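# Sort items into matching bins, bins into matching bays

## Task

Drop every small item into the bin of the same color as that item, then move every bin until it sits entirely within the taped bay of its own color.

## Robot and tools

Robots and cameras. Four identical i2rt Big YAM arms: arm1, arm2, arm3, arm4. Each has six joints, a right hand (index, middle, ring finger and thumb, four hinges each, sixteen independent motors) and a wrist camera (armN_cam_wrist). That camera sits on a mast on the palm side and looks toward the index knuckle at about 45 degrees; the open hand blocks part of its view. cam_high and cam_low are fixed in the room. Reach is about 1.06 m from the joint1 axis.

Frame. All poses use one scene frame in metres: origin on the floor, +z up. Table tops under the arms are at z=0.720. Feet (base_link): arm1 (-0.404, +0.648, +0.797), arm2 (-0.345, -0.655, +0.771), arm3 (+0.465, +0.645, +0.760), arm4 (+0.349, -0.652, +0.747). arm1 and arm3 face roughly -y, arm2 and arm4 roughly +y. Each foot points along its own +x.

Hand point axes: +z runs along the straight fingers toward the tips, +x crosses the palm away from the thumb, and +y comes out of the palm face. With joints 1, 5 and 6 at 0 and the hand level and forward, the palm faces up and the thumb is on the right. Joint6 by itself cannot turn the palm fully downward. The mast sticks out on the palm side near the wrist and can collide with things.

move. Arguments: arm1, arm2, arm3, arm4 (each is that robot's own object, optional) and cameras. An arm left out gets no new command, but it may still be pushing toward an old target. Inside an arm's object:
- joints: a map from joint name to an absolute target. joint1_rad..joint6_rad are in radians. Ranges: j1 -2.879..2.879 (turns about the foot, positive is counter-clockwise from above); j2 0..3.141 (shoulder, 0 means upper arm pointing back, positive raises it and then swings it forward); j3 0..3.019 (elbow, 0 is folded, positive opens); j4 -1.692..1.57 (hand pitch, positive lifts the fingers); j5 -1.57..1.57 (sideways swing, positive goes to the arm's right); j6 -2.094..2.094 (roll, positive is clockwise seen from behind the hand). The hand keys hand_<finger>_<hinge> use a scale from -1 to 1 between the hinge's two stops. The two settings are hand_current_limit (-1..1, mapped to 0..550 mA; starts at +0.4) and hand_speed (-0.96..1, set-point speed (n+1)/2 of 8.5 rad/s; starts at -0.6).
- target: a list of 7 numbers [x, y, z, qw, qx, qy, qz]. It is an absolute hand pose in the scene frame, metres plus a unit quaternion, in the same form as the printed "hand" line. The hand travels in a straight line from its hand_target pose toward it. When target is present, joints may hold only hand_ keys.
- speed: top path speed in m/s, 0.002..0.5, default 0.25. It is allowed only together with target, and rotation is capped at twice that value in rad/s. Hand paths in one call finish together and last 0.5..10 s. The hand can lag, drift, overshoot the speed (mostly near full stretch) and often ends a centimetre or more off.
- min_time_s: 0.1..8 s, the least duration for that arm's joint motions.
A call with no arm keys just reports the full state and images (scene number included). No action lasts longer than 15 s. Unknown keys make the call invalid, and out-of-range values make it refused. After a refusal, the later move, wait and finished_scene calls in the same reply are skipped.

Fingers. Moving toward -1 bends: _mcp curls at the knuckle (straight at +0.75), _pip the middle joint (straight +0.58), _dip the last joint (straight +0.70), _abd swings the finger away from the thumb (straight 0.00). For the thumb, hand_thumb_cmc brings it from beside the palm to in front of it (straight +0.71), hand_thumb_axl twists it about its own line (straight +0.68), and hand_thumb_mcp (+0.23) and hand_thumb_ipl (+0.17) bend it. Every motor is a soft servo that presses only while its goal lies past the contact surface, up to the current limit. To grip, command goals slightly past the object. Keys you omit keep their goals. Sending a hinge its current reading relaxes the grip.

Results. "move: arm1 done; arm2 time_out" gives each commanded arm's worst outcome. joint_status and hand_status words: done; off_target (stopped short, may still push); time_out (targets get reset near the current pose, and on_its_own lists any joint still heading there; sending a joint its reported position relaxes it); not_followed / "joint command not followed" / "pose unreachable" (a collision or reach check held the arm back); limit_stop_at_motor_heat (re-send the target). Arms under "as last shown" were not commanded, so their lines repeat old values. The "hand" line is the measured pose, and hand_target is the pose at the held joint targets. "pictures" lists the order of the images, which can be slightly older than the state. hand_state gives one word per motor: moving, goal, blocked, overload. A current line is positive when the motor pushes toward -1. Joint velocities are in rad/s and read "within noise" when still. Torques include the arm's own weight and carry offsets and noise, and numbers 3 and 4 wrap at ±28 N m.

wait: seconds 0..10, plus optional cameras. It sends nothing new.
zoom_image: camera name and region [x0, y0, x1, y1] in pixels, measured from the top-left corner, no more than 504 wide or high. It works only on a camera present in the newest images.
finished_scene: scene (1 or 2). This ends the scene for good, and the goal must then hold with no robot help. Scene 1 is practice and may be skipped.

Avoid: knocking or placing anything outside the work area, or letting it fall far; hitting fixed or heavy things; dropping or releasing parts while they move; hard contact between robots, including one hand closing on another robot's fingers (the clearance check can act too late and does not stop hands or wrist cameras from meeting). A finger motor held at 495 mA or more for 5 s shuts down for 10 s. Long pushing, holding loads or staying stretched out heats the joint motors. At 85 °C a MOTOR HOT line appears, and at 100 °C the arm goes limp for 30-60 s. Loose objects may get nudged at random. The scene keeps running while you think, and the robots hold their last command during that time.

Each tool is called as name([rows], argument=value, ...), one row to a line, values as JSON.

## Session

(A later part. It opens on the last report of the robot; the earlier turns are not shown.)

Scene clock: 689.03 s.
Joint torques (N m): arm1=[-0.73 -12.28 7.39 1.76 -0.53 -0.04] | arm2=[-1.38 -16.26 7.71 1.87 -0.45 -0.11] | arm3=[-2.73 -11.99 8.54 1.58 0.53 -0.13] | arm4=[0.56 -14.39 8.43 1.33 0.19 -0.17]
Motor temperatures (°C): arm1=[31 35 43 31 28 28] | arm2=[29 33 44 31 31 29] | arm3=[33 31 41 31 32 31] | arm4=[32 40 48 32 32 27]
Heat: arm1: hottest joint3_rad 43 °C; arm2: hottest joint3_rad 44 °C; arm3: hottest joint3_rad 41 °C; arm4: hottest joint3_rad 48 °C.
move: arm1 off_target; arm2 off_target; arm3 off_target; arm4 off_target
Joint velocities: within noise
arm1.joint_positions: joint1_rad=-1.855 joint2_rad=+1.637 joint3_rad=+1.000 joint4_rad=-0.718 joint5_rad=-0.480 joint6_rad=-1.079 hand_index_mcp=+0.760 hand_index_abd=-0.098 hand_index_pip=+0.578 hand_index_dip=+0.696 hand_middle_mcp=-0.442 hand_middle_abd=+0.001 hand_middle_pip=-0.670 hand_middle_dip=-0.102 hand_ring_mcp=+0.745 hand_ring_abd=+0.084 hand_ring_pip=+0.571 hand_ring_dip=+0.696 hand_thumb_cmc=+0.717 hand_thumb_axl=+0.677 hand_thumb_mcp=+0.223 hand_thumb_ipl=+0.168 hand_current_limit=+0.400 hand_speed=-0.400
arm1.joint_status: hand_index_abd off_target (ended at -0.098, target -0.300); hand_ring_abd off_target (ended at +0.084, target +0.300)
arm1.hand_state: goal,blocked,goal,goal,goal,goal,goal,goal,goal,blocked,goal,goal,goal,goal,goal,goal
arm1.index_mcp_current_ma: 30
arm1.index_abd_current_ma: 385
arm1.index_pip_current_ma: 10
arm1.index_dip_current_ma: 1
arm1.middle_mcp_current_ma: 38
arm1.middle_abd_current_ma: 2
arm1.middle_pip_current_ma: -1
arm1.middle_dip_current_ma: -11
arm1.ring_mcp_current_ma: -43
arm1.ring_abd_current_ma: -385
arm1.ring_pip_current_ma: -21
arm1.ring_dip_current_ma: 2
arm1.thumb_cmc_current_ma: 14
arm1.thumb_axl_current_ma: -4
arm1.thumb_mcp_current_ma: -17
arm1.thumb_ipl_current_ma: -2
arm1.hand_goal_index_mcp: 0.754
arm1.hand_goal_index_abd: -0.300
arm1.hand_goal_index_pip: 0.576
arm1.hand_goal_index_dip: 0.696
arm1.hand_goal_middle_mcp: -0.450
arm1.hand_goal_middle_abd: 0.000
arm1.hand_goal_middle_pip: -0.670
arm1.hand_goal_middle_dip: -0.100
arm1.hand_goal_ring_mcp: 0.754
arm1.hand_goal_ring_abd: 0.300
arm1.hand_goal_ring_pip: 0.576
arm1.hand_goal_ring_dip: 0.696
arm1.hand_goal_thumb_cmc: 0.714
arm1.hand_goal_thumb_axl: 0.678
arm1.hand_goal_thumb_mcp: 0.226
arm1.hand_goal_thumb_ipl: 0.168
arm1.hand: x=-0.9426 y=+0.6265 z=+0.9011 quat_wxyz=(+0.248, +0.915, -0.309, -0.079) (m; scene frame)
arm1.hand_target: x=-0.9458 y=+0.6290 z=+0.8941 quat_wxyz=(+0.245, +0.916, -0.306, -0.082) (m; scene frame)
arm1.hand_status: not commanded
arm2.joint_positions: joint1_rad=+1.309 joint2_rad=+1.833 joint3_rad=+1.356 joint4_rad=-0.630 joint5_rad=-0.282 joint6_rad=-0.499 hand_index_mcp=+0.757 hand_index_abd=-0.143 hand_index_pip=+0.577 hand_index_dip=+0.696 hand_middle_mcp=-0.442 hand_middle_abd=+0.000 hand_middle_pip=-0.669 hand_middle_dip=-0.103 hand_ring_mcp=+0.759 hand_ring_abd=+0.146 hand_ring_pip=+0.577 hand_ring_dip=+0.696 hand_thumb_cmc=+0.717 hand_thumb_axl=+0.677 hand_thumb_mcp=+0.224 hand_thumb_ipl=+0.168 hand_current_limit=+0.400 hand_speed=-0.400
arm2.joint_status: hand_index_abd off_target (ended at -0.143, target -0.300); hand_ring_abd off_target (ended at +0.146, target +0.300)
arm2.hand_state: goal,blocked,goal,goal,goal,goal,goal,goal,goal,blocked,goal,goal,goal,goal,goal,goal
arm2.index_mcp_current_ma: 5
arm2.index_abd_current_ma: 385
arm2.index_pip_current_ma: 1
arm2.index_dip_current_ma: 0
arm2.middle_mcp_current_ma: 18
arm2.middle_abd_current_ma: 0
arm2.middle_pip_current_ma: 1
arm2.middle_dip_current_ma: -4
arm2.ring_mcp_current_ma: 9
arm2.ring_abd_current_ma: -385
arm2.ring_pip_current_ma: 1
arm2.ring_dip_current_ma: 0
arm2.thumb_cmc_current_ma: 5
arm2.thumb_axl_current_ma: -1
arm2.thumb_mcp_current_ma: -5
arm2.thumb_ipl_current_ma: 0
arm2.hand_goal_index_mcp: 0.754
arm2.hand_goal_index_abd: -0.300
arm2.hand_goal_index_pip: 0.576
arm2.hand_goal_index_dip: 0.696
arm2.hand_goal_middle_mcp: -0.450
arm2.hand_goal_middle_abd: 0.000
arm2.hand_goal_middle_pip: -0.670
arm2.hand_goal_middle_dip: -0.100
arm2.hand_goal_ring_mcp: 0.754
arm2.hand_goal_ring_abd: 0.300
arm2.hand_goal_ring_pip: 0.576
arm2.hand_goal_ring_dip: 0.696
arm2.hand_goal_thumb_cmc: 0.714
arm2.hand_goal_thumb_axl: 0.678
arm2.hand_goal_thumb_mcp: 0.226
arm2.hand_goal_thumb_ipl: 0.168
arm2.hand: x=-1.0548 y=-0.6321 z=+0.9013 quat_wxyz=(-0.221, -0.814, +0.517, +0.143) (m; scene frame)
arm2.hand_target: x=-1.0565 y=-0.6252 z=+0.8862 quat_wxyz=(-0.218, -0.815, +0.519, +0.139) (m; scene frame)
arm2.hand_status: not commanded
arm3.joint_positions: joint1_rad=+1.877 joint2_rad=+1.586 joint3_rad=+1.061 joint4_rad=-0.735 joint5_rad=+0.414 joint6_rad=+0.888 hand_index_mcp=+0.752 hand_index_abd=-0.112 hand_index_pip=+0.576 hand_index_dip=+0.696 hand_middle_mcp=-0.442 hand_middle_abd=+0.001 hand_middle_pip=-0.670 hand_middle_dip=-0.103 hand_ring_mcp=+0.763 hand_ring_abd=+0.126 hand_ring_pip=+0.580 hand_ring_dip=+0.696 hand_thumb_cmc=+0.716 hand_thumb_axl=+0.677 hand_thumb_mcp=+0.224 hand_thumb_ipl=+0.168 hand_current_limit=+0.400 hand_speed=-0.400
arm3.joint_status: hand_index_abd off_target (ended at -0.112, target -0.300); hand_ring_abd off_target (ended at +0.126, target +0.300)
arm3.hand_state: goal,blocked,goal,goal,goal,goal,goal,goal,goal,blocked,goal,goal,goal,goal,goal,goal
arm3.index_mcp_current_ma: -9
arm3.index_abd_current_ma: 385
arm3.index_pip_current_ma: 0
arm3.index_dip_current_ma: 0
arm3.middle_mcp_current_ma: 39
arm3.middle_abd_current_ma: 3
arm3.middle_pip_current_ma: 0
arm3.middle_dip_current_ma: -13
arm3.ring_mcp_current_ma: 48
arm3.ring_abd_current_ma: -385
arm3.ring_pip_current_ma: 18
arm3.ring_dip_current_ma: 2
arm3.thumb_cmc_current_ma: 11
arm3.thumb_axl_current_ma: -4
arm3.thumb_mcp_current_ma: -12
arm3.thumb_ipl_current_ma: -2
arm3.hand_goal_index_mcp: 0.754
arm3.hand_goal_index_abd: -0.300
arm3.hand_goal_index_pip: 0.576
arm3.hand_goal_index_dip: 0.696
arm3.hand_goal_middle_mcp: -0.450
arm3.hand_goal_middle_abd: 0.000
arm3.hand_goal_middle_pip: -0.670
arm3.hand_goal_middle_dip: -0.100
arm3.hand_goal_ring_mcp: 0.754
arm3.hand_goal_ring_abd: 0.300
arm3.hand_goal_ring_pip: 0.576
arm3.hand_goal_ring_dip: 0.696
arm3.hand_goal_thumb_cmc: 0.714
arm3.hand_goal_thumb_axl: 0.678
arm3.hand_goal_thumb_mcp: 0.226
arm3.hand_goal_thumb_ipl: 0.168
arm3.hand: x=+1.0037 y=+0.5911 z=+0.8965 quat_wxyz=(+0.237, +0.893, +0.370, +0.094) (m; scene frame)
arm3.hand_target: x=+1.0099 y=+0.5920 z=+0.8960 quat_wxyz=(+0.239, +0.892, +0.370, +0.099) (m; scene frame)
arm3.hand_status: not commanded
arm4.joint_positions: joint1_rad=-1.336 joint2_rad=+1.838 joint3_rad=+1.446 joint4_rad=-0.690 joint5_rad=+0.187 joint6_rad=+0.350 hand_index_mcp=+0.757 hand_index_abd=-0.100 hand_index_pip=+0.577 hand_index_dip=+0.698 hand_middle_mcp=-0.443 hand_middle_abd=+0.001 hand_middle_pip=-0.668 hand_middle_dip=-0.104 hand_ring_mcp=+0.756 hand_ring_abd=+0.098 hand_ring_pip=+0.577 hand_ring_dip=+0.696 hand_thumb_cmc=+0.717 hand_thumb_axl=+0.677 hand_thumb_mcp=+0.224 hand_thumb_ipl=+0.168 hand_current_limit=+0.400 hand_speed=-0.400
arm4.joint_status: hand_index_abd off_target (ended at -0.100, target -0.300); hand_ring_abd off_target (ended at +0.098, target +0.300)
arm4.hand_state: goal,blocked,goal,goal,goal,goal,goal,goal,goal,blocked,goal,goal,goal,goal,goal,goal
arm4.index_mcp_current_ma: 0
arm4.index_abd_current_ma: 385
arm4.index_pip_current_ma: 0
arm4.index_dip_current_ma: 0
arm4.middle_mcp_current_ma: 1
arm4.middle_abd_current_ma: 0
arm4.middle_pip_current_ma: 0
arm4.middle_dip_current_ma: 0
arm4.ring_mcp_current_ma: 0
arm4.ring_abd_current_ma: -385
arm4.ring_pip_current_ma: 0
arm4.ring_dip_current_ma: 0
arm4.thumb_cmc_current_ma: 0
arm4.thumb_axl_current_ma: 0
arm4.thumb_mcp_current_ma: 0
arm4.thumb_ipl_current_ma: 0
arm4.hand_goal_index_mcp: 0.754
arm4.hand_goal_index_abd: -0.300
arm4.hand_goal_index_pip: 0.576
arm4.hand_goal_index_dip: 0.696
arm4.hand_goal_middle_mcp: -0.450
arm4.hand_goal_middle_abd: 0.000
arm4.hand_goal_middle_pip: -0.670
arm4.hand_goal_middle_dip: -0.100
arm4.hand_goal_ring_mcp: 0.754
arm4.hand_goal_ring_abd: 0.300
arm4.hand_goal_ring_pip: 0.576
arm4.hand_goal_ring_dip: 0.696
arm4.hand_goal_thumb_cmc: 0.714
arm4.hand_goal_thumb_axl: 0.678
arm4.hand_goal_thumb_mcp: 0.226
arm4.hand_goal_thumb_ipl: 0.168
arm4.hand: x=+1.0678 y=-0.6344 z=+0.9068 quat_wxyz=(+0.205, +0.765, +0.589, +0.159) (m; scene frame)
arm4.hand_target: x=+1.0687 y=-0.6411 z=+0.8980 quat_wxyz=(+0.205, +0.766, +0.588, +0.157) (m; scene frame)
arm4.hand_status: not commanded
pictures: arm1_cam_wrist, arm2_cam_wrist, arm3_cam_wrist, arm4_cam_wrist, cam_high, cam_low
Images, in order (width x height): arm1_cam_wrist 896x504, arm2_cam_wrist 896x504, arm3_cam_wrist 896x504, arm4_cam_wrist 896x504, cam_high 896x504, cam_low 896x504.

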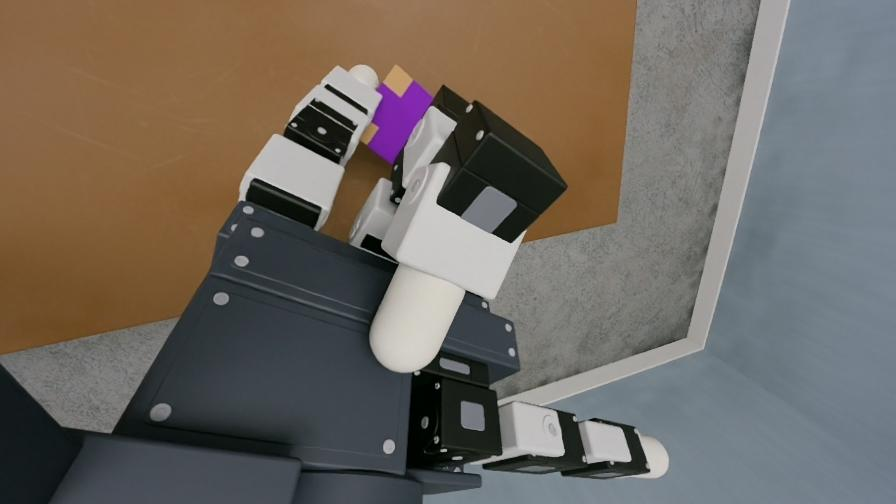

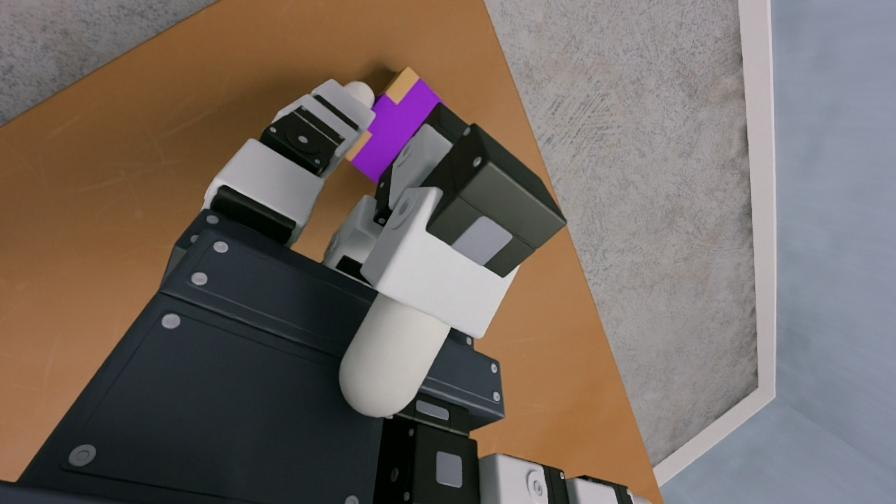

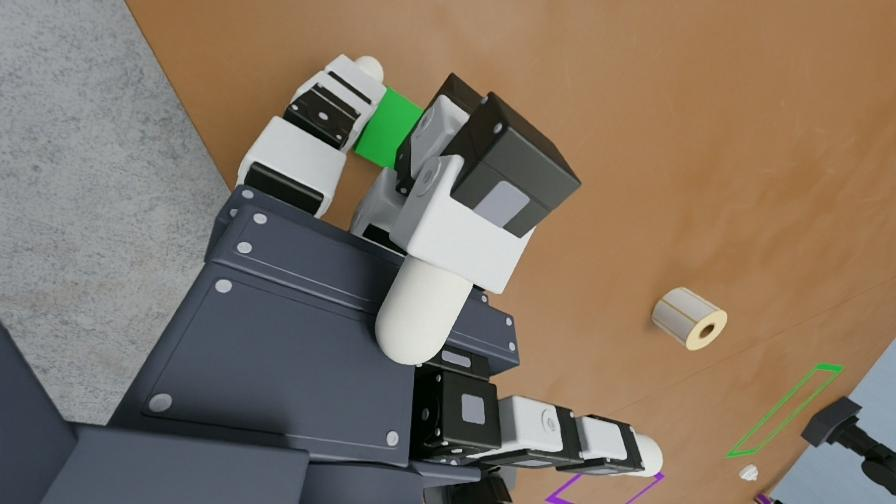

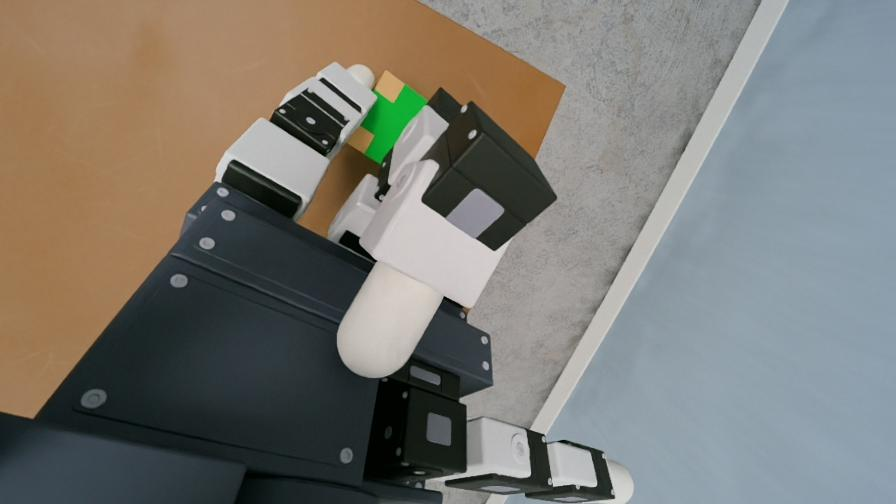

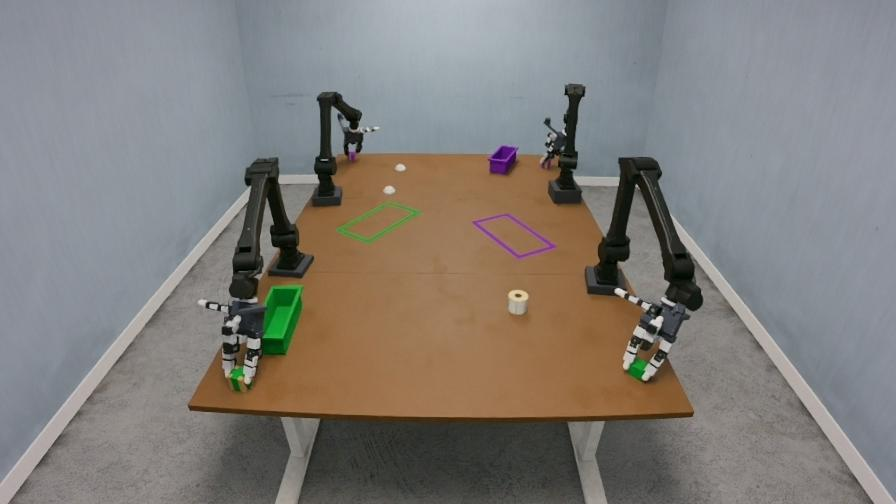

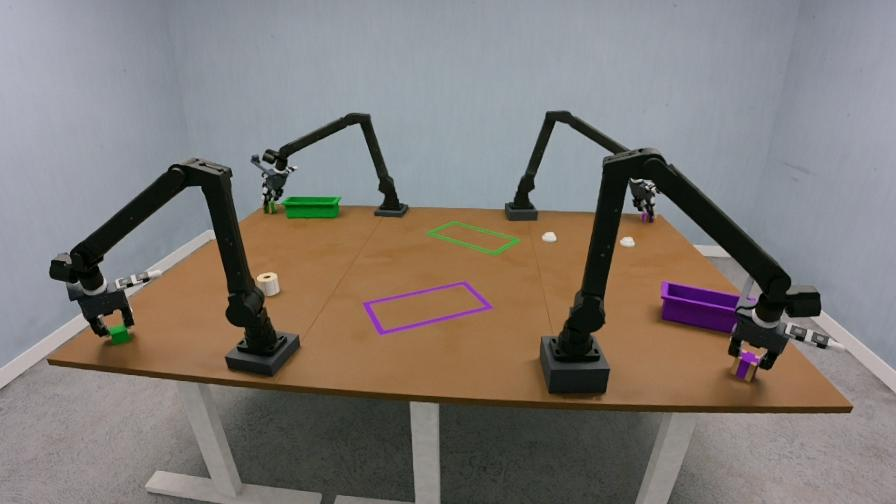

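move(arm1={"target": [-0.946, 0.629, 1.02, 0.2454, 0.916, -0.306, -0.0821], "speed": 0.12}, arm2={"target": [-1.057, -0.625, 1.02, 0.218, 0.8145, -0.519, -0.139], "speed": 0.12}, arm3={"target": [1.010, 0.592, 1.02, 0.239, 0.892, 0.370, 0.099], "speed": 0.12}, arm4={"target": [1.069, -0.641, 1.02, 0.205, 0.766, 0.588, 0.1576], "speed": 0.12}, cameras=["all"])

Scene clock: 699.97 s.
Joint torques (N m): arm1=[-0.79 -15.33 12.04 0.36 -0.66 -0.05] | arm2=[-1.2 -19.6 11.7 0.79 -0.43 -0.11] | arm3=[-2.78 -14.45 13.15 0.38 0.56 -0.13] | arm4=[0.44 -15.44 15.45 0.23 0.21 -0.17]
Motor temperatures (°C): arm1=[31 35 43 31 28 28] | arm2=[29 32 44 31 31 29] | arm3=[33 31 41 31 32 31] | arm4=[32 40 48 32 32 27]
Heat: arm1: hottest joint3_rad 43 °C; arm2: hottest joint3_rad 44 °C; arm3: hottest joint3_rad 41 °C; arm4: hottest joint3_rad 48 °C.
move: arm1 off_target; arm2 off_target; arm3 off_target; arm4 off_target
Joint velocities: within noise
arm1.joint_positions: joint1_rad=-1.855 joint2_rad=+1.525 joint3_rad=+1.135 joint4_rad=-1.030 joint5_rad=-0.477 joint6_rad=-1.079 hand_index_mcp=+0.766 hand_index_abd=-0.098 hand_index_pip=+0.582 hand_index_dip=+0.697 hand_middle_mcp=-0.442 hand_middle_abd=+0.001 hand_middle_pip=-0.670 hand_middle_dip=-0.102 hand_ring_mcp=+0.746 hand_ring_abd=+0.084 hand_ring_pip=+0.571 hand_ring_dip=+0.696 hand_thumb_cmc=+0.717 hand_thumb_axl=+0.677 hand_thumb_mcp=+0.223 hand_thumb_ipl=+0.168 hand_current_limit=+0.400 hand_speed=-0.400
arm1.joint_status: not commanded
arm1.hand_state: goal,blocked,goal,goal,goal,goal,goal,goal,goal,blocked,goal,goal,goal,goal,goal,goal
arm1.index_mcp_current_ma: 59
arm1.index_abd_current_ma: 385
arm1.index_pip_current_ma: 27
arm1.index_dip_current_ma: 2
arm1.middle_mcp_current_ma: 38
arm1.middle_abd_current_ma: 2
arm1.middle_pip_current_ma: -1
arm1.middle_dip_current_ma: -11
arm1.ring_mcp_current_ma: -40
arm1.ring_abd_current_ma: -385
arm1.ring_pip_current_ma: -21
arm1.ring_dip_current_ma: -1
arm1.thumb_cmc_current_ma: 14
arm1.thumb_axl_current_ma: -4
arm1.thumb_mcp_current_ma: -17
arm1.thumb_ipl_current_ma: -2
arm1.hand_goal_index_mcp: 0.754
arm1.hand_goal_index_abd: -0.300
arm1.hand_goal_index_pip: 0.576
arm1.hand_goal_index_dip: 0.696
arm1.hand_goal_middle_mcp: -0.450
arm1.hand_goal_middle_abd: 0.000
arm1.hand_goal_middle_pip: -0.670
arm1.hand_goal_middle_dip: -0.100
arm1.hand_goal_ring_mcp: 0.754
arm1.hand_goal_ring_abd: 0.300
arm1.hand_goal_ring_pip: 0.576
arm1.hand_goal_ring_dip: 0.696
arm1.hand_goal_thumb_cmc: 0.714
arm1.hand_goal_thumb_axl: 0.678
arm1.hand_goal_thumb_mcp: 0.226
arm1.hand_goal_thumb_ipl: 0.168
arm1.hand: x=-0.9332 y=+0.6245 z=+0.9845 quat_wxyz=(+0.243, +0.915, -0.318, -0.048) (m; scene frame)
arm1.hand_target: x=-0.9445 y=+0.6287 z=+1.0201 quat_wxyz=(+0.245, +0.916, -0.306, -0.082) (m; scene frame)
arm1.hand_status: off_target (0.038 m and 4.1 deg from the pose sent, 0.119 m and 0.6 deg at the start)
arm2.joint_positions: joint1_rad=+1.308 joint2_rad=+1.752 joint3_rad=+1.509 joint4_rad=-0.930 joint5_rad=-0.283 joint6_rad=-0.501 hand_index_mcp=+0.747 hand_index_abd=-0.143 hand_index_pip=+0.570 hand_index_dip=+0.694 hand_middle_mcp=-0.442 hand_middle_abd=+0.000 hand_middle_pip=-0.669 hand_middle_dip=-0.103 hand_ring_mcp=+0.766 hand_ring_abd=+0.146 hand_ring_pip=+0.580 hand_ring_dip=+0.697 hand_thumb_cmc=+0.717 hand_thumb_axl=+0.677 hand_thumb_mcp=+0.224 hand_thumb_ipl=+0.168 hand_current_limit=+0.400 hand_speed=-0.400
arm2.joint_status: not commanded
arm2.hand_state: goal,blocked,goal,goal,goal,goal,goal,goal,goal,blocked,goal,goal,goal,goal,goal,goal
arm2.index_mcp_current_ma: -15
arm2.index_abd_current_ma: 385
arm2.index_pip_current_ma: -12
arm2.index_dip_current_ma: -4
arm2.middle_mcp_current_ma: 18
arm2.middle_abd_current_ma: 0
arm2.middle_pip_current_ma: 1
arm2.middle_dip_current_ma: -4
arm2.ring_mcp_current_ma: 29
arm2.ring_abd_current_ma: -385
arm2.ring_pip_current_ma: 8
arm2.ring_dip_current_ma: 1
arm2.thumb_cmc_current_ma: 5
arm2.thumb_axl_current_ma: -1
arm2.thumb_mcp_current_ma: -5
arm2.thumb_ipl_current_ma: 0
arm2.hand_goal_index_mcp: 0.754
arm2.hand_goal_index_abd: -0.300
arm2.hand_goal_index_pip: 0.576
arm2.hand_goal_index_dip: 0.696
arm2.hand_goal_middle_mcp: -0.450
arm2.hand_goal_middle_abd: 0.000
arm2.hand_goal_middle_pip: -0.670
arm2.hand_goal_middle_dip: -0.100
arm2.hand_goal_ring_mcp: 0.754
arm2.hand_goal_ring_abd: 0.300
arm2.hand_goal_ring_pip: 0.576
arm2.hand_goal_ring_dip: 0.696
arm2.hand_goal_thumb_cmc: 0.714
arm2.hand_goal_thumb_axl: 0.678
arm2.hand_goal_thumb_mcp: 0.226
arm2.hand_goal_thumb_ipl: 0.168
arm2.hand: x=-1.0459 y=-0.6336 z=+0.9856 quat_wxyz=(-0.208, -0.818, +0.525, +0.114) (m; scene frame)
arm2.hand_target: x=-1.0554 y=-0.6253 z=+1.0201 quat_wxyz=(-0.218, -0.815, +0.519, +0.139) (m; scene frame)
arm2.hand_status: off_target (0.037 m and 3.2 deg from the pose sent, 0.119 m and 0.5 deg at the start)
arm3.joint_positions: joint1_rad=+1.877 joint2_rad=+1.497 joint3_rad=+1.221 joint4_rad=-1.036 joint5_rad=+0.414 joint6_rad=+0.888 hand_index_mcp=+0.749 hand_index_abd=-0.112 hand_index_pip=+0.573 hand_index_dip=+0.695 hand_middle_mcp=-0.442 hand_middle_abd=+0.001 hand_middle_pip=-0.670 hand_middle_dip=-0.103 hand_ring_mcp=+0.768 hand_ring_abd=+0.132 hand_ring_pip=+0.582 hand_ring_dip=+0.697 hand_thumb_cmc=+0.716 hand_thumb_axl=+0.677 hand_thumb_mcp=+0.224 hand_thumb_ipl=+0.168 hand_current_limit=+0.400 hand_speed=-0.400
arm3.joint_status: not commanded
arm3.hand_state: goal,blocked,goal,goal,goal,goal,goal,goal,goal,blocked,goal,goal,goal,goal,goal,goal
arm3.index_mcp_current_ma: -27
arm3.index_abd_current_ma: 385
arm3.index_pip_current_ma: -13
arm3.index_dip_current_ma: -4
arm3.middle_mcp_current_ma: 39
arm3.middle_abd_current_ma: 3
arm3.middle_pip_current_ma: 0
arm3.middle_dip_current_ma: -13
arm3.ring_mcp_current_ma: 72
arm3.ring_abd_current_ma: -385
arm3.ring_pip_current_ma: 29
arm3.ring_dip_current_ma: 3
arm3.thumb_cmc_current_ma: 11
arm3.thumb_axl_current_ma: -4
arm3.thumb_mcp_current_ma: -12
arm3.thumb_ipl_current_ma: -2
arm3.hand_goal_index_mcp: 0.754
arm3.hand_goal_index_abd: -0.300
arm3.hand_goal_index_pip: 0.576
arm3.hand_goal_index_dip: 0.696
arm3.hand_goal_middle_mcp: -0.450
arm3.hand_goal_middle_abd: 0.000
arm3.hand_goal_middle_pip: -0.670
arm3.hand_goal_middle_dip: -0.100
arm3.hand_goal_ring_mcp: 0.754
arm3.hand_goal_ring_abd: 0.300
arm3.hand_goal_ring_pip: 0.576
arm3.hand_goal_ring_dip: 0.696
arm3.hand_goal_thumb_cmc: 0.714
arm3.hand_goal_thumb_axl: 0.678
arm3.hand_goal_thumb_mcp: 0.226
arm3.hand_goal_thumb_ipl: 0.168
arm3.hand: x=+0.9973 y=+0.5904 z=+0.9841 quat_wxyz=(+0.232, +0.895, +0.376, +0.069) (m; scene frame)
arm3.hand_target: x=+1.0082 y=+0.5918 z=+1.0198 quat_wxyz=(+0.239, +0.892, +0.370, +0.099) (m; scene frame)
arm3.hand_status: off_target (0.038 m and 3.7 deg from the pose sent, 0.124 m and 0.7 deg at the start)
arm4.joint_positions: joint1_rad=-1.336 joint2_rad=+1.770 joint3_rad=+1.568 joint4_rad=-0.953 joint5_rad=+0.187 joint6_rad=+0.349 hand_index_mcp=+0.764 hand_index_abd=-0.100 hand_index_pip=+0.580 hand_index_dip=+0.696 hand_middle_mcp=-0.443 hand_middle_abd=+0.001 hand_middle_pip=-0.668 hand_middle_dip=-0.104 hand_ring_mcp=+0.750 hand_ring_abd=+0.098 hand_ring_pip=+0.569 hand_ring_dip=+0.694 hand_thumb_cmc=+0.717 hand_thumb_axl=+0.677 hand_thumb_mcp=+0.224 hand_thumb_ipl=+0.168 hand_current_limit=+0.400 hand_speed=-0.400
arm4.joint_status: not commanded
arm4.hand_state: goal,blocked,goal,goal,goal,goal,goal,goal,goal,blocked,goal,goal,goal,goal,goal,goal
arm4.index_mcp_current_ma: 2
arm4.index_abd_current_ma: 385
arm4.index_pip_current_ma: 0
arm4.index_dip_current_ma: 0
arm4.middle_mcp_current_ma: 1
arm4.middle_abd_current_ma: 0
arm4.middle_pip_current_ma: 0
arm4.middle_dip_current_ma: 0
arm4.ring_mcp_current_ma: 0
arm4.ring_abd_current_ma: -385
arm4.ring_pip_current_ma: -1
arm4.ring_dip_current_ma: 0
arm4.thumb_cmc_current_ma: 0
arm4.thumb_axl_current_ma: 0
arm4.thumb_mcp_current_ma: 0
arm4.thumb_ipl_current_ma: 0
arm4.hand_goal_index_mcp: 0.754
arm4.hand_goal_index_abd: -0.300
arm4.hand_goal_index_pip: 0.576
arm4.hand_goal_index_dip: 0.696
arm4.hand_goal_middle_mcp: -0.450
arm4.hand_goal_middle_abd: 0.000
arm4.hand_goal_middle_pip: -0.670
arm4.hand_goal_middle_dip: -0.100
arm4.hand_goal_ring_mcp: 0.754
arm4.hand_goal_ring_abd: 0.300
arm4.hand_goal_ring_pip: 0.576
arm4.hand_goal_ring_dip: 0.696
arm4.hand_goal_thumb_cmc: 0.714
arm4.hand_goal_thumb_axl: 0.678
arm4.hand_goal_thumb_mcp: 0.226
arm4.hand_goal_thumb_ipl: 0.168
arm4.hand: x=+1.0517 y=-0.6362 z=+0.9744 quat_wxyz=(+0.187, +0.769, +0.597, +0.128) (m; scene frame)
arm4.hand_target: x=+1.0658 y=-0.6413 z=+1.0203 quat_wxyz=(+0.206, +0.766, +0.588, +0.158) (m; scene frame)
arm4.hand_status: off_target (0.049 m and 4.1 deg from the pose sent, 0.113 m and 0.2 deg at the start)
pictures: arm1_cam_wrist, arm2_cam_wrist, arm3_cam_wrist, arm4_cam_wrist, cam_high, cam_low
Images, in order (width x height): arm1_cam_wrist 896x504, arm2_cam_wrist 896x504, arm3_cam_wrist 896x504, arm4_cam_wrist 896x504, cam_high 896x504, cam_low 896x504.

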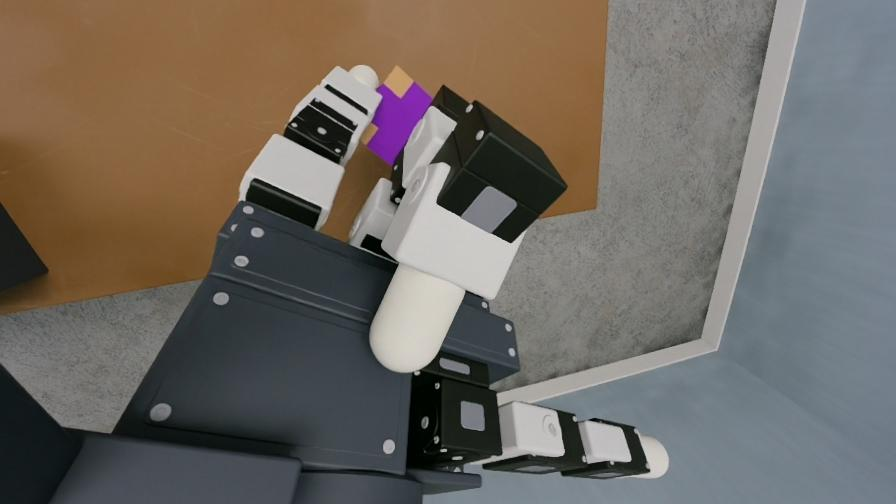

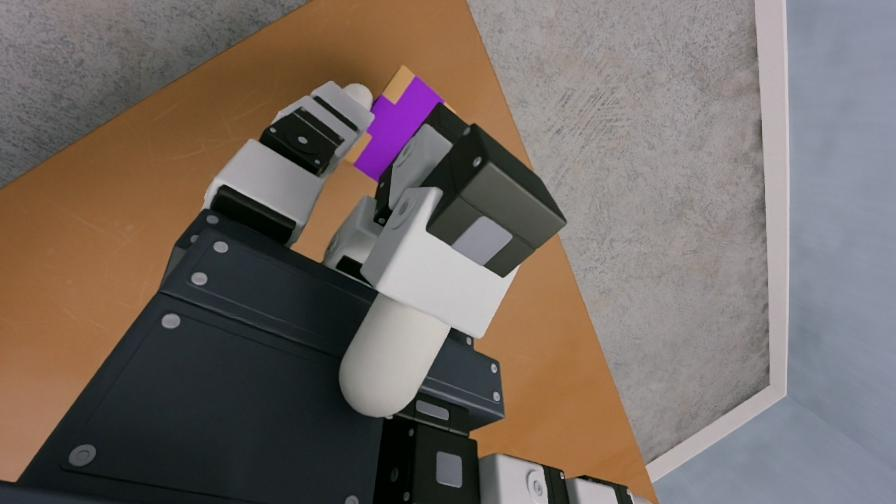

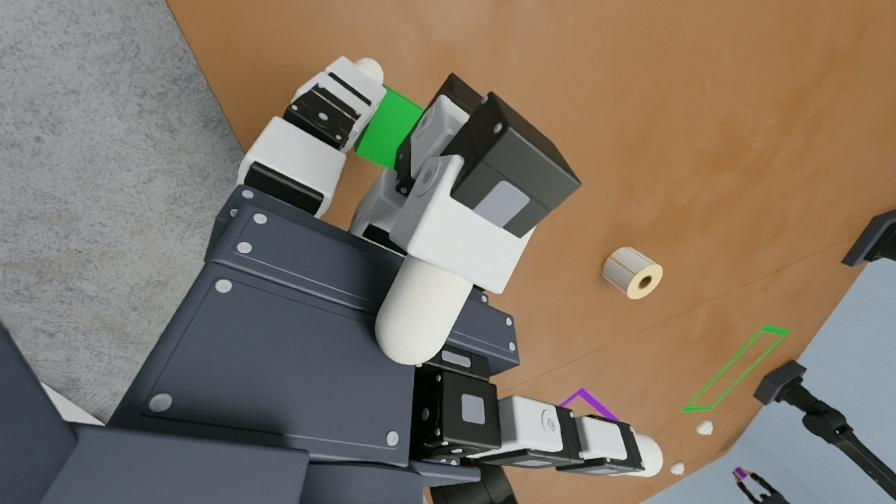

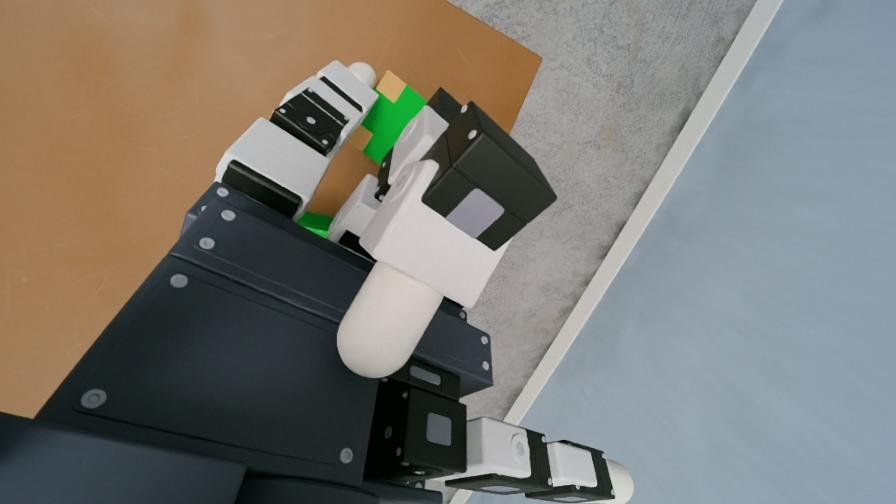

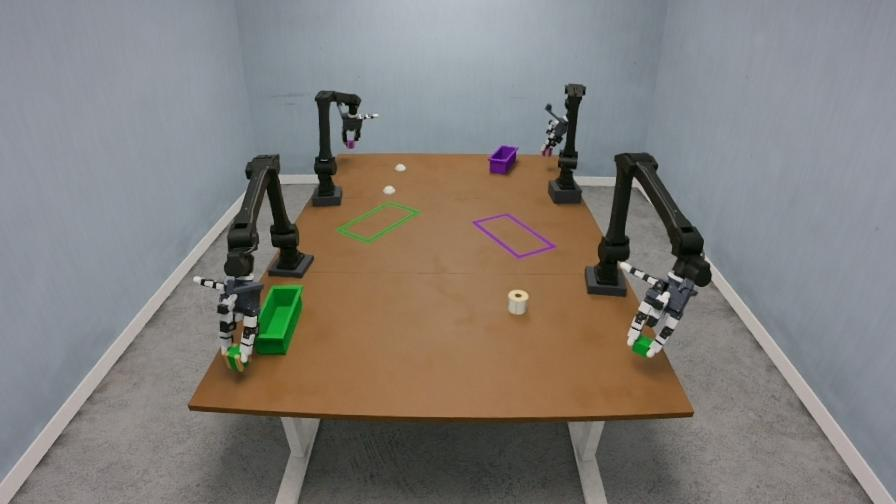

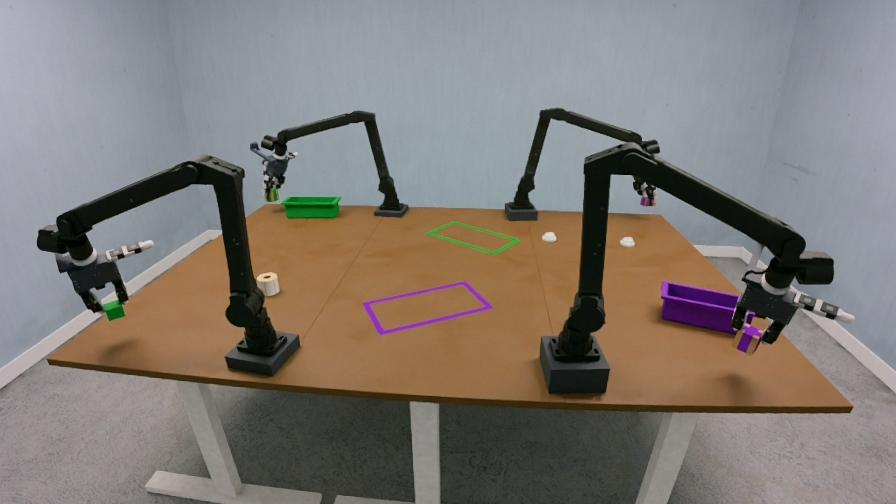

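move(arm1={"target": [-0.930, 0.560, 1.10, 0.12, 0.965, -0.23, -0.03], "speed": 0.2}, arm4={"target": [1.02, -0.58, 1.10, 0.11, 0.70, 0.70, 0.11], "speed": 0.2}, cameras=[])

move(arm1={"target": [-0.889, 0.270, 1.05, 0, 0.986, -0.165, 0], "speed": 0.25}, arm4={"target": [0.858, -0.465, 1.06, 0, -0.061, 0.998, 0], "speed": 0.25}, cameras=["arm1_cam_wrist", "arm4_cam_wrist", "cam_high", "cam_low"])

Scene clock: 779.40 s.
Joint torques (N m): arm1=[0.09 -12.69 12.81 0.12 -0.39 -0.06] | arm2=[-1.2 -19.84 11.6 0.85 -0.42 -0.11] | arm3=[-2.37 -14.15 13.09 0.31 0.53 -0.11] | arm4=[1.96 -13.51 15.5 -0.03 -0.03 -0.17]
Motor temperatures (°C): arm1=[31 36 47 31 28 28] | arm2=[29 36 49 31 31 29] | arm3=[33 31 45 31 32 30] | arm4=[32 39 60 32 32 27]
Heat: arm1: hottest joint3_rad 47 °C; arm2: hottest joint3_rad 49 °C; arm3: hottest joint3_rad 45 °C; arm4: hottest joint3_rad 60 °C.
move: arm1 off_target; arm4 off_target
Joint velocities: within noise
arm1.joint_positions: joint1_rad=-1.679 joint2_rad=+1.501 joint3_rad=+1.463 joint4_rad=-1.476 joint5_rad=-0.232 joint6_rad=-1.109 hand_index_mcp=+0.766 hand_index_abd=-0.098 hand_index_pip=+0.582 hand_index_dip=+0.697 hand_middle_mcp=-0.442 hand_middle_abd=+0.001 hand_middle_pip=-0.670 hand_middle_dip=-0.102 hand_ring_mcp=+0.746 hand_ring_abd=+0.084 hand_ring_pip=+0.571 hand_ring_dip=+0.696 hand_thumb_cmc=+0.717 hand_thumb_axl=+0.677 hand_thumb_mcp=+0.223 hand_thumb_ipl=+0.168 hand_current_limit=+0.400 hand_speed=-0.400
arm1.joint_status: not commanded
arm1.hand_state: goal,blocked,goal,goal,goal,goal,goal,goal,goal,blocked,goal,goal,goal,goal,goal,goal
arm1.index_mcp_current_ma: 60
arm1.index_abd_current_ma: 385
arm1.index_pip_current_ma: 28
arm1.index_dip_current_ma: 3
arm1.middle_mcp_current_ma: 38
arm1.middle_abd_current_ma: 2
arm1.middle_pip_current_ma: -1
arm1.middle_dip_current_ma: -11
arm1.ring_mcp_current_ma: -38
arm1.ring_abd_current_ma: -385
arm1.ring_pip_current_ma: -21
arm1.ring_dip_current_ma: -1
arm1.thumb_cmc_current_ma: 14
arm1.thumb_axl_current_ma: -4
arm1.thumb_mcp_current_ma: -17
arm1.thumb_ipl_current_ma: -2
arm1.hand_goal_index_mcp: 0.754
arm1.hand_goal_index_abd: -0.300
arm1.hand_goal_index_pip: 0.576
arm1.hand_goal_index_dip: 0.696
arm1.hand_goal_middle_mcp: -0.450
arm1.hand_goal_middle_abd: 0.000
arm1.hand_goal_middle_pip: -0.670
arm1.hand_goal_middle_dip: -0.100
arm1.hand_goal_ring_mcp: 0.754
arm1.hand_goal_ring_abd: 0.300
arm1.hand_goal_ring_pip: 0.576
arm1.hand_goal_ring_dip: 0.696
arm1.hand_goal_thumb_cmc: 0.714
arm1.hand_goal_thumb_axl: 0.678
arm1.hand_goal_thumb_mcp: 0.226
arm1.hand_goal_thumb_ipl: 0.168
arm1.hand: x=-0.9194 y=+0.5638 z=+1.0791 quat_wxyz=(+0.118, +0.963, -0.243, -0.012) (m; scene frame)
arm1.hand_target: x=-0.9290 y=+0.5600 z=+1.0997 quat_wxyz=(+0.120, +0.965, -0.230, -0.030) (m; scene frame)
arm1.hand_status: off_target (0.024 m and 2.6 deg from the pose sent, 0.133 m and 18.3 deg at the start)
arm2, arm3: as last shown
arm2.hand: x=-1.0459 y=-0.6337 z=+0.9856 quat_wxyz=(-0.208, -0.818, +0.525, +0.114) (m; scene frame)
arm2.hand_target: x=-1.0554 y=-0.6253 z=+1.0201 quat_wxyz=(-0.218, -0.815, +0.519, +0.140) (m; scene frame)
arm4.joint_positions: joint1_rad=-1.311 joint2_rad=+1.716 joint3_rad=+1.819 joint4_rad=-1.427 joint5_rad=+0.049 joint6_rad=+0.171 hand_index_mcp=+0.764 hand_index_abd=-0.100 hand_index_pip=+0.580 hand_index_dip=+0.696 hand_middle_mcp=-0.443 hand_middle_abd=+0.001 hand_middle_pip=-0.668 hand_middle_dip=-0.104 hand_ring_mcp=+0.750 hand_ring_abd=+0.098 hand_ring_pip=+0.569 hand_ring_dip=+0.694 hand_thumb_cmc=+0.717 hand_thumb_axl=+0.677 hand_thumb_mcp=+0.224 hand_thumb_ipl=+0.168 hand_current_limit=+0.400 hand_speed=-0.400
arm4.joint_status: not commanded
arm4.hand_state: goal,blocked,goal,goal,goal,goal,goal,goal,goal,blocked,goal,goal,goal,goal,goal,goal
arm4.index_mcp_current_ma: 2
arm4.index_abd_current_ma: 385
arm4.index_pip_current_ma: 0
arm4.index_dip_current_ma: 0
arm4.middle_mcp_current_ma: 1
arm4.middle_abd_current_ma: 0
arm4.middle_pip_current_ma: 0
arm4.middle_dip_current_ma: 0
arm4.ring_mcp_current_ma: 0
arm4.ring_abd_current_ma: -385
arm4.ring_pip_current_ma: -1
arm4.ring_dip_current_ma: 0
arm4.thumb_cmc_current_ma: 0
arm4.thumb_axl_current_ma: 0
arm4.thumb_mcp_current_ma: 0
arm4.thumb_ipl_current_ma: 0
arm4.hand_goal_index_mcp: 0.754
arm4.hand_goal_index_abd: -0.300
arm4.hand_goal_index_pip: 0.576
arm4.hand_goal_index_dip: 0.696
arm4.hand_goal_middle_mcp: -0.450
arm4.hand_goal_middle_abd: 0.000
arm4.hand_goal_middle_pip: -0.670
arm4.hand_goal_middle_dip: -0.100
arm4.hand_goal_ring_mcp: 0.754
arm4.hand_goal_ring_abd: 0.300
arm4.hand_goal_ring_pip: 0.576
arm4.hand_goal_ring_dip: 0.696
arm4.hand_goal_thumb_cmc: 0.714
arm4.hand_goal_thumb_axl: 0.678
arm4.hand_goal_thumb_mcp: 0.226
arm4.hand_goal_thumb_ipl: 0.168
arm4.hand: x=+1.0083 y=-0.5882 z=+1.0648 quat_wxyz=(+0.094, +0.706, +0.696, +0.085) (m; scene frame)
arm4.hand_target: x=+1.0177 y=-0.5803 z=+1.0996 quat_wxyz=(+0.110, +0.698, +0.699, +0.110) (m; scene frame)
arm4.hand_status: off_target (0.038 m and 3.4 deg from the pose sent, 0.141 m and 16.8 deg at the start)
pictures: none
No camera images: "cameras" was empty.

Scene clock: 783.77 s.
Joint torques (N m): arm1=[-0.26 -15.97 12.48 -0.17 -0.1 0.28] | arm2=[-1.49 -19.72 11.55 0.85 -0.41 -0.11] | arm3=[-1.96 -14.33 13 0.32 0.55 -0.11] | arm4=[2.08 -12.04 13.26 -0.61 -0.08 -0.14]
Motor temperatures (°C): arm1=[31 36 48 31 28 28] | arm2=[29 36 49 31 31 29] | arm3=[33 31 45 31 32 30] | arm4=[32 39 60 32 32 27]
Heat: arm1: hottest joint3_rad 48 °C; arm2: hottest joint3_rad 49 °C; arm3: hottest joint3_rad 45 °C; arm4: hottest joint3_rad 60 °C.
move: arm1 off_target; arm4 off_target
Joint velocities: within noise
arm1.joint_positions: joint1_rad=-1.043 joint2_rad=+1.729 joint3_rad=+1.697 joint4_rad=-1.576 joint5_rad=-0.018 joint6_rad=-0.654 hand_index_mcp=+0.766 hand_index_abd=-0.098 hand_index_pip=+0.582 hand_index_dip=+0.697 hand_middle_mcp=-0.442 hand_middle_abd=+0.001 hand_middle_pip=-0.670 hand_middle_dip=-0.102 hand_ring_mcp=+0.744 hand_ring_abd=+0.084 hand_ring_pip=+0.571 hand_ring_dip=+0.696 hand_thumb_cmc=+0.716 hand_thumb_axl=+0.677 hand_thumb_mcp=+0.223 hand_thumb_ipl=+0.168 hand_current_limit=+0.400 hand_speed=-0.400
arm1.joint_status: not commanded
arm1.hand_state: goal,blocked,goal,goal,goal,goal,goal,goal,goal,blocked,goal,goal,goal,goal,goal,goal
arm1.index_mcp_current_ma: 57
arm1.index_abd_current_ma: 385
arm1.index_pip_current_ma: 28
arm1.index_dip_current_ma: 3
arm1.middle_mcp_current_ma: 38
arm1.middle_abd_current_ma: 2
arm1.middle_pip_current_ma: -1
arm1.middle_dip_current_ma: -11
arm1.ring_mcp_current_ma: -46
arm1.ring_abd_current_ma: -385
arm1.ring_pip_current_ma: -21
arm1.ring_dip_current_ma: -1
arm1.thumb_cmc_current_ma: 10
arm1.thumb_axl_current_ma: -4
arm1.thumb_mcp_current_ma: -17
arm1.thumb_ipl_current_ma: -2
arm1.hand_goal_index_mcp: 0.754
arm1.hand_goal_index_abd: -0.300
arm1.hand_goal_index_pip: 0.576
arm1.hand_goal_index_dip: 0.696
arm1.hand_goal_middle_mcp: -0.450
arm1.hand_goal_middle_abd: 0.000
arm1.hand_goal_middle_pip: -0.670
arm1.hand_goal_middle_dip: -0.100
arm1.hand_goal_ring_mcp: 0.754
arm1.hand_goal_ring_abd: 0.300
arm1.hand_goal_ring_pip: 0.576
arm1.hand_goal_ring_dip: 0.696
arm1.hand_goal_thumb_cmc: 0.714
arm1.hand_goal_thumb_axl: 0.678
arm1.hand_goal_thumb_mcp: 0.226
arm1.hand_goal_thumb_ipl: 0.168
arm1.hand: x=-0.8792 y=+0.2789 z=+1.0338 quat_wxyz=(-0.008, +0.987, -0.161, +0.012) (m; scene frame)
arm1.hand_target: x=-0.8883 y=+0.2705 z=+1.0501 quat_wxyz=(+0.001, +0.986, -0.165, +0.000) (m; scene frame)
arm1.hand_status: off_target (0.021 m and 1.7 deg from the pose sent, 0.297 m and 16.5 deg at the start)
arm2, arm3: as last shown
arm4.joint_positions: joint1_rad=-1.290 joint2_rad=+1.658 joint3_rad=+1.760 joint4_rad=-1.692 joint5_rad=-0.012 joint6_rad=-1.492 hand_index_mcp=+0.763 hand_index_abd=-0.100 hand_index_pip=+0.580 hand_index_dip=+0.696 hand_middle_mcp=-0.443 hand_middle_abd=+0.001 hand_middle_pip=-0.668 hand_middle_dip=-0.104 hand_ring_mcp=+0.749 hand_ring_abd=+0.098 hand_ring_pip=+0.569 hand_ring_dip=+0.694 hand_thumb_cmc=+0.716 hand_thumb_axl=+0.677 hand_thumb_mcp=+0.224 hand_thumb_ipl=+0.168 hand_current_limit=+0.400 hand_speed=-0.400
arm4.joint_status: not commanded
arm4.hand_state: goal,blocked,goal,goal,goal,goal,goal,goal,goal,blocked,goal,goal,goal,goal,goal,goal
arm4.index_mcp_current_ma: 2
arm4.index_abd_current_ma: 385
arm4.index_pip_current_ma: 0
arm4.index_dip_current_ma: 0
arm4.middle_mcp_current_ma: 1
arm4.middle_abd_current_ma: 0
arm4.middle_pip_current_ma: 0
arm4.middle_dip_current_ma: 0
arm4.ring_mcp_current_ma: -1
arm4.ring_abd_current_ma: -385
arm4.ring_pip_current_ma: -1
arm4.ring_dip_current_ma: 0
arm4.thumb_cmc_current_ma: 0
arm4.thumb_axl_current_ma: 0
arm4.thumb_mcp_current_ma: 0
arm4.thumb_ipl_current_ma: 0
arm4.hand_goal_index_mcp: 0.754
arm4.hand_goal_index_abd: -0.300
arm4.hand_goal_index_pip: 0.576
arm4.hand_goal_index_dip: 0.696
arm4.hand_goal_middle_mcp: -0.450
arm4.hand_goal_middle_abd: 0.000
arm4.hand_goal_middle_pip: -0.670
arm4.hand_goal_middle_dip: -0.100
arm4.hand_goal_ring_mcp: 0.754
arm4.hand_goal_ring_abd: 0.300
arm4.hand_goal_ring_pip: 0.576
arm4.hand_goal_ring_dip: 0.696
arm4.hand_goal_thumb_cmc: 0.714
arm4.hand_goal_thumb_axl: 0.678
arm4.hand_goal_thumb_mcp: 0.226
arm4.hand_goal_thumb_ipl: 0.168
arm4.hand: x=+0.8513 y=-0.4707 z=+1.0409 quat_wxyz=(-0.009, -0.052, +0.999, +0.002) (m; scene frame)
arm4.hand_target: x=+0.8572 y=-0.4653 z=+1.0595 quat_wxyz=(+0.009, -0.060, +0.998, +0.003) (m; scene frame)
arm4.hand_status: off_target (0.021 m and 1.5 deg from the pose sent, 0.195 m and 98.6 deg at the start; a joint's target at an end of its range on 33 of 131 steps)
pictures: arm1_cam_wrist, arm4_cam_wrist, cam_high, cam_low
Images, in order (width x height): arm1_cam_wrist 896x504, arm4_cam_wrist 896x504, cam_high 896x504, cam_low 896x504.

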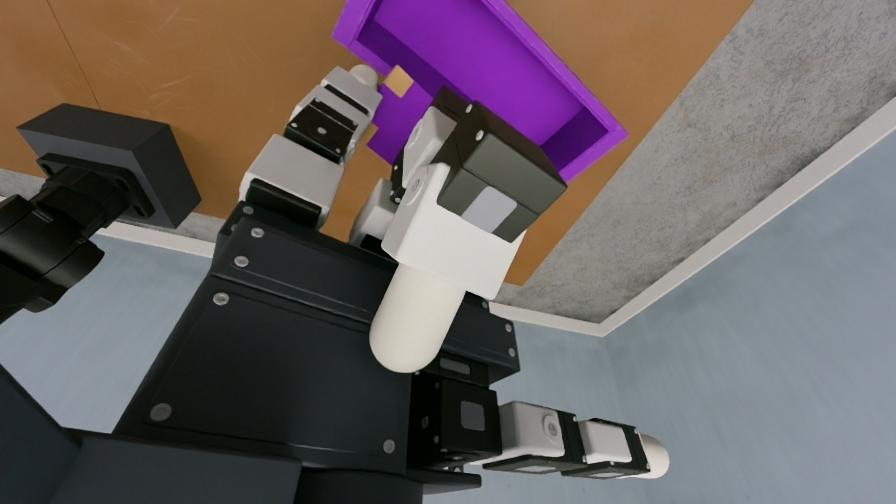

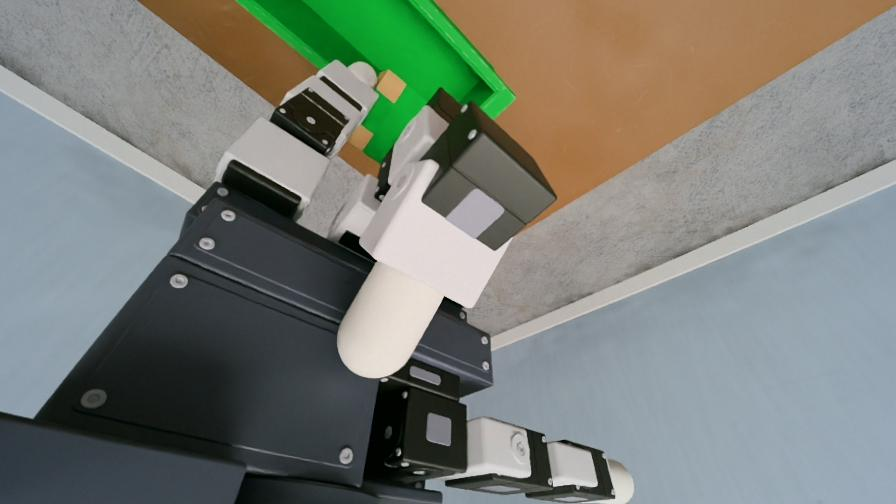

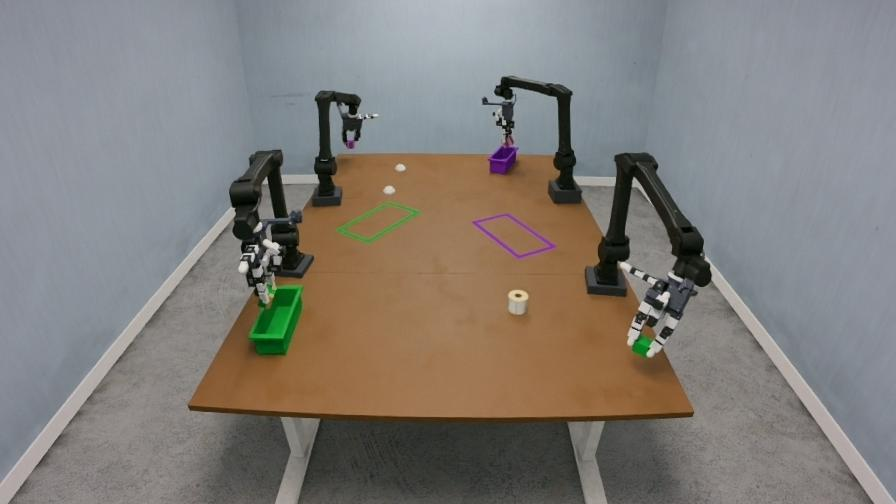

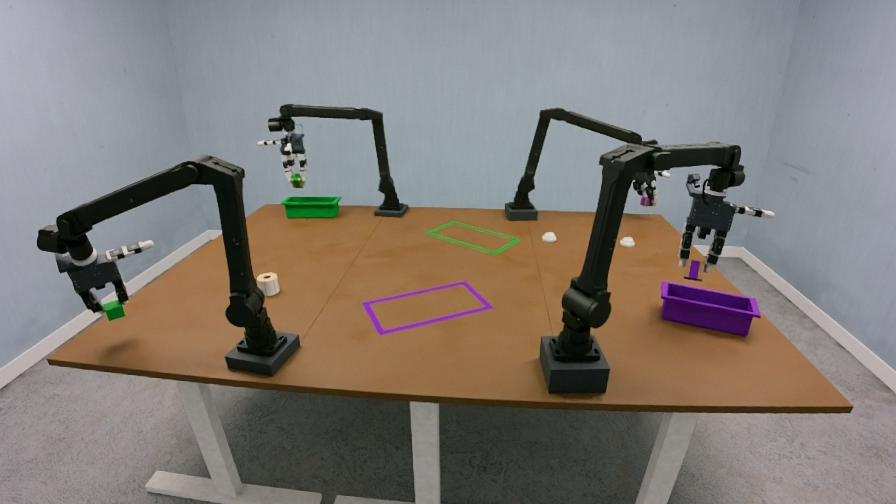

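zoom_image(camera="cam_high", region=[220, 230, 340, 370])

zoom_image(camera="cam_high", region=[470, 110, 550, 180])

zoom_image(camera="cam_low", region=[640, 220, 780, 350])

zoom_image(camera="cam_low", region=[250, 130, 360, 230])

Scaled by 3.600 from the camera's 896x504 image, which has a finer 1280x720 frame.

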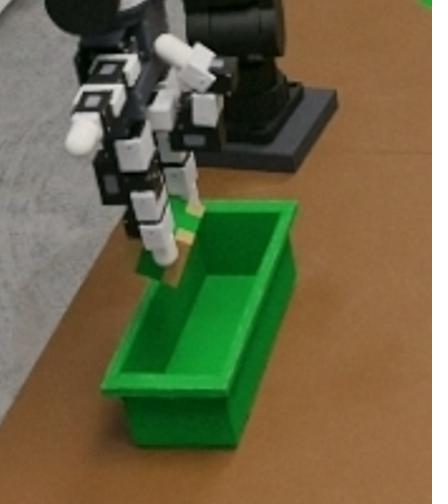

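Scaled by 6.300 from the camera's 896x504 image, which has a finer 1280x720 frame.

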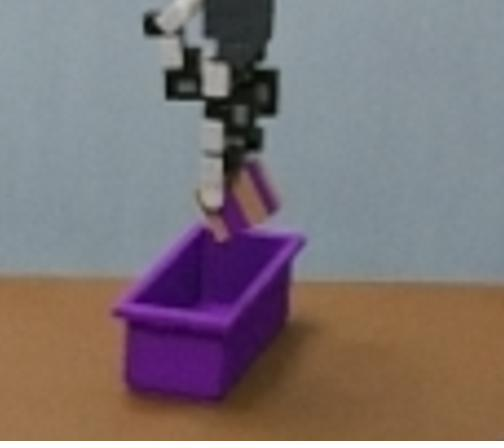

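Scaled by 3.600 from the camera's 896x504 image, which has a finer 1280x720 frame.

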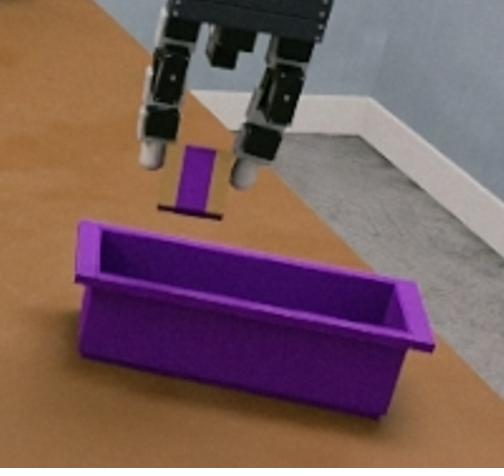

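Scaled by 4.582 from the camera's 896x504 image, which has a finer 1280x720 frame.

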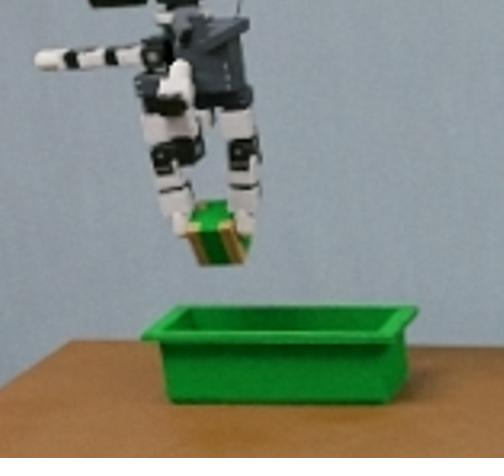

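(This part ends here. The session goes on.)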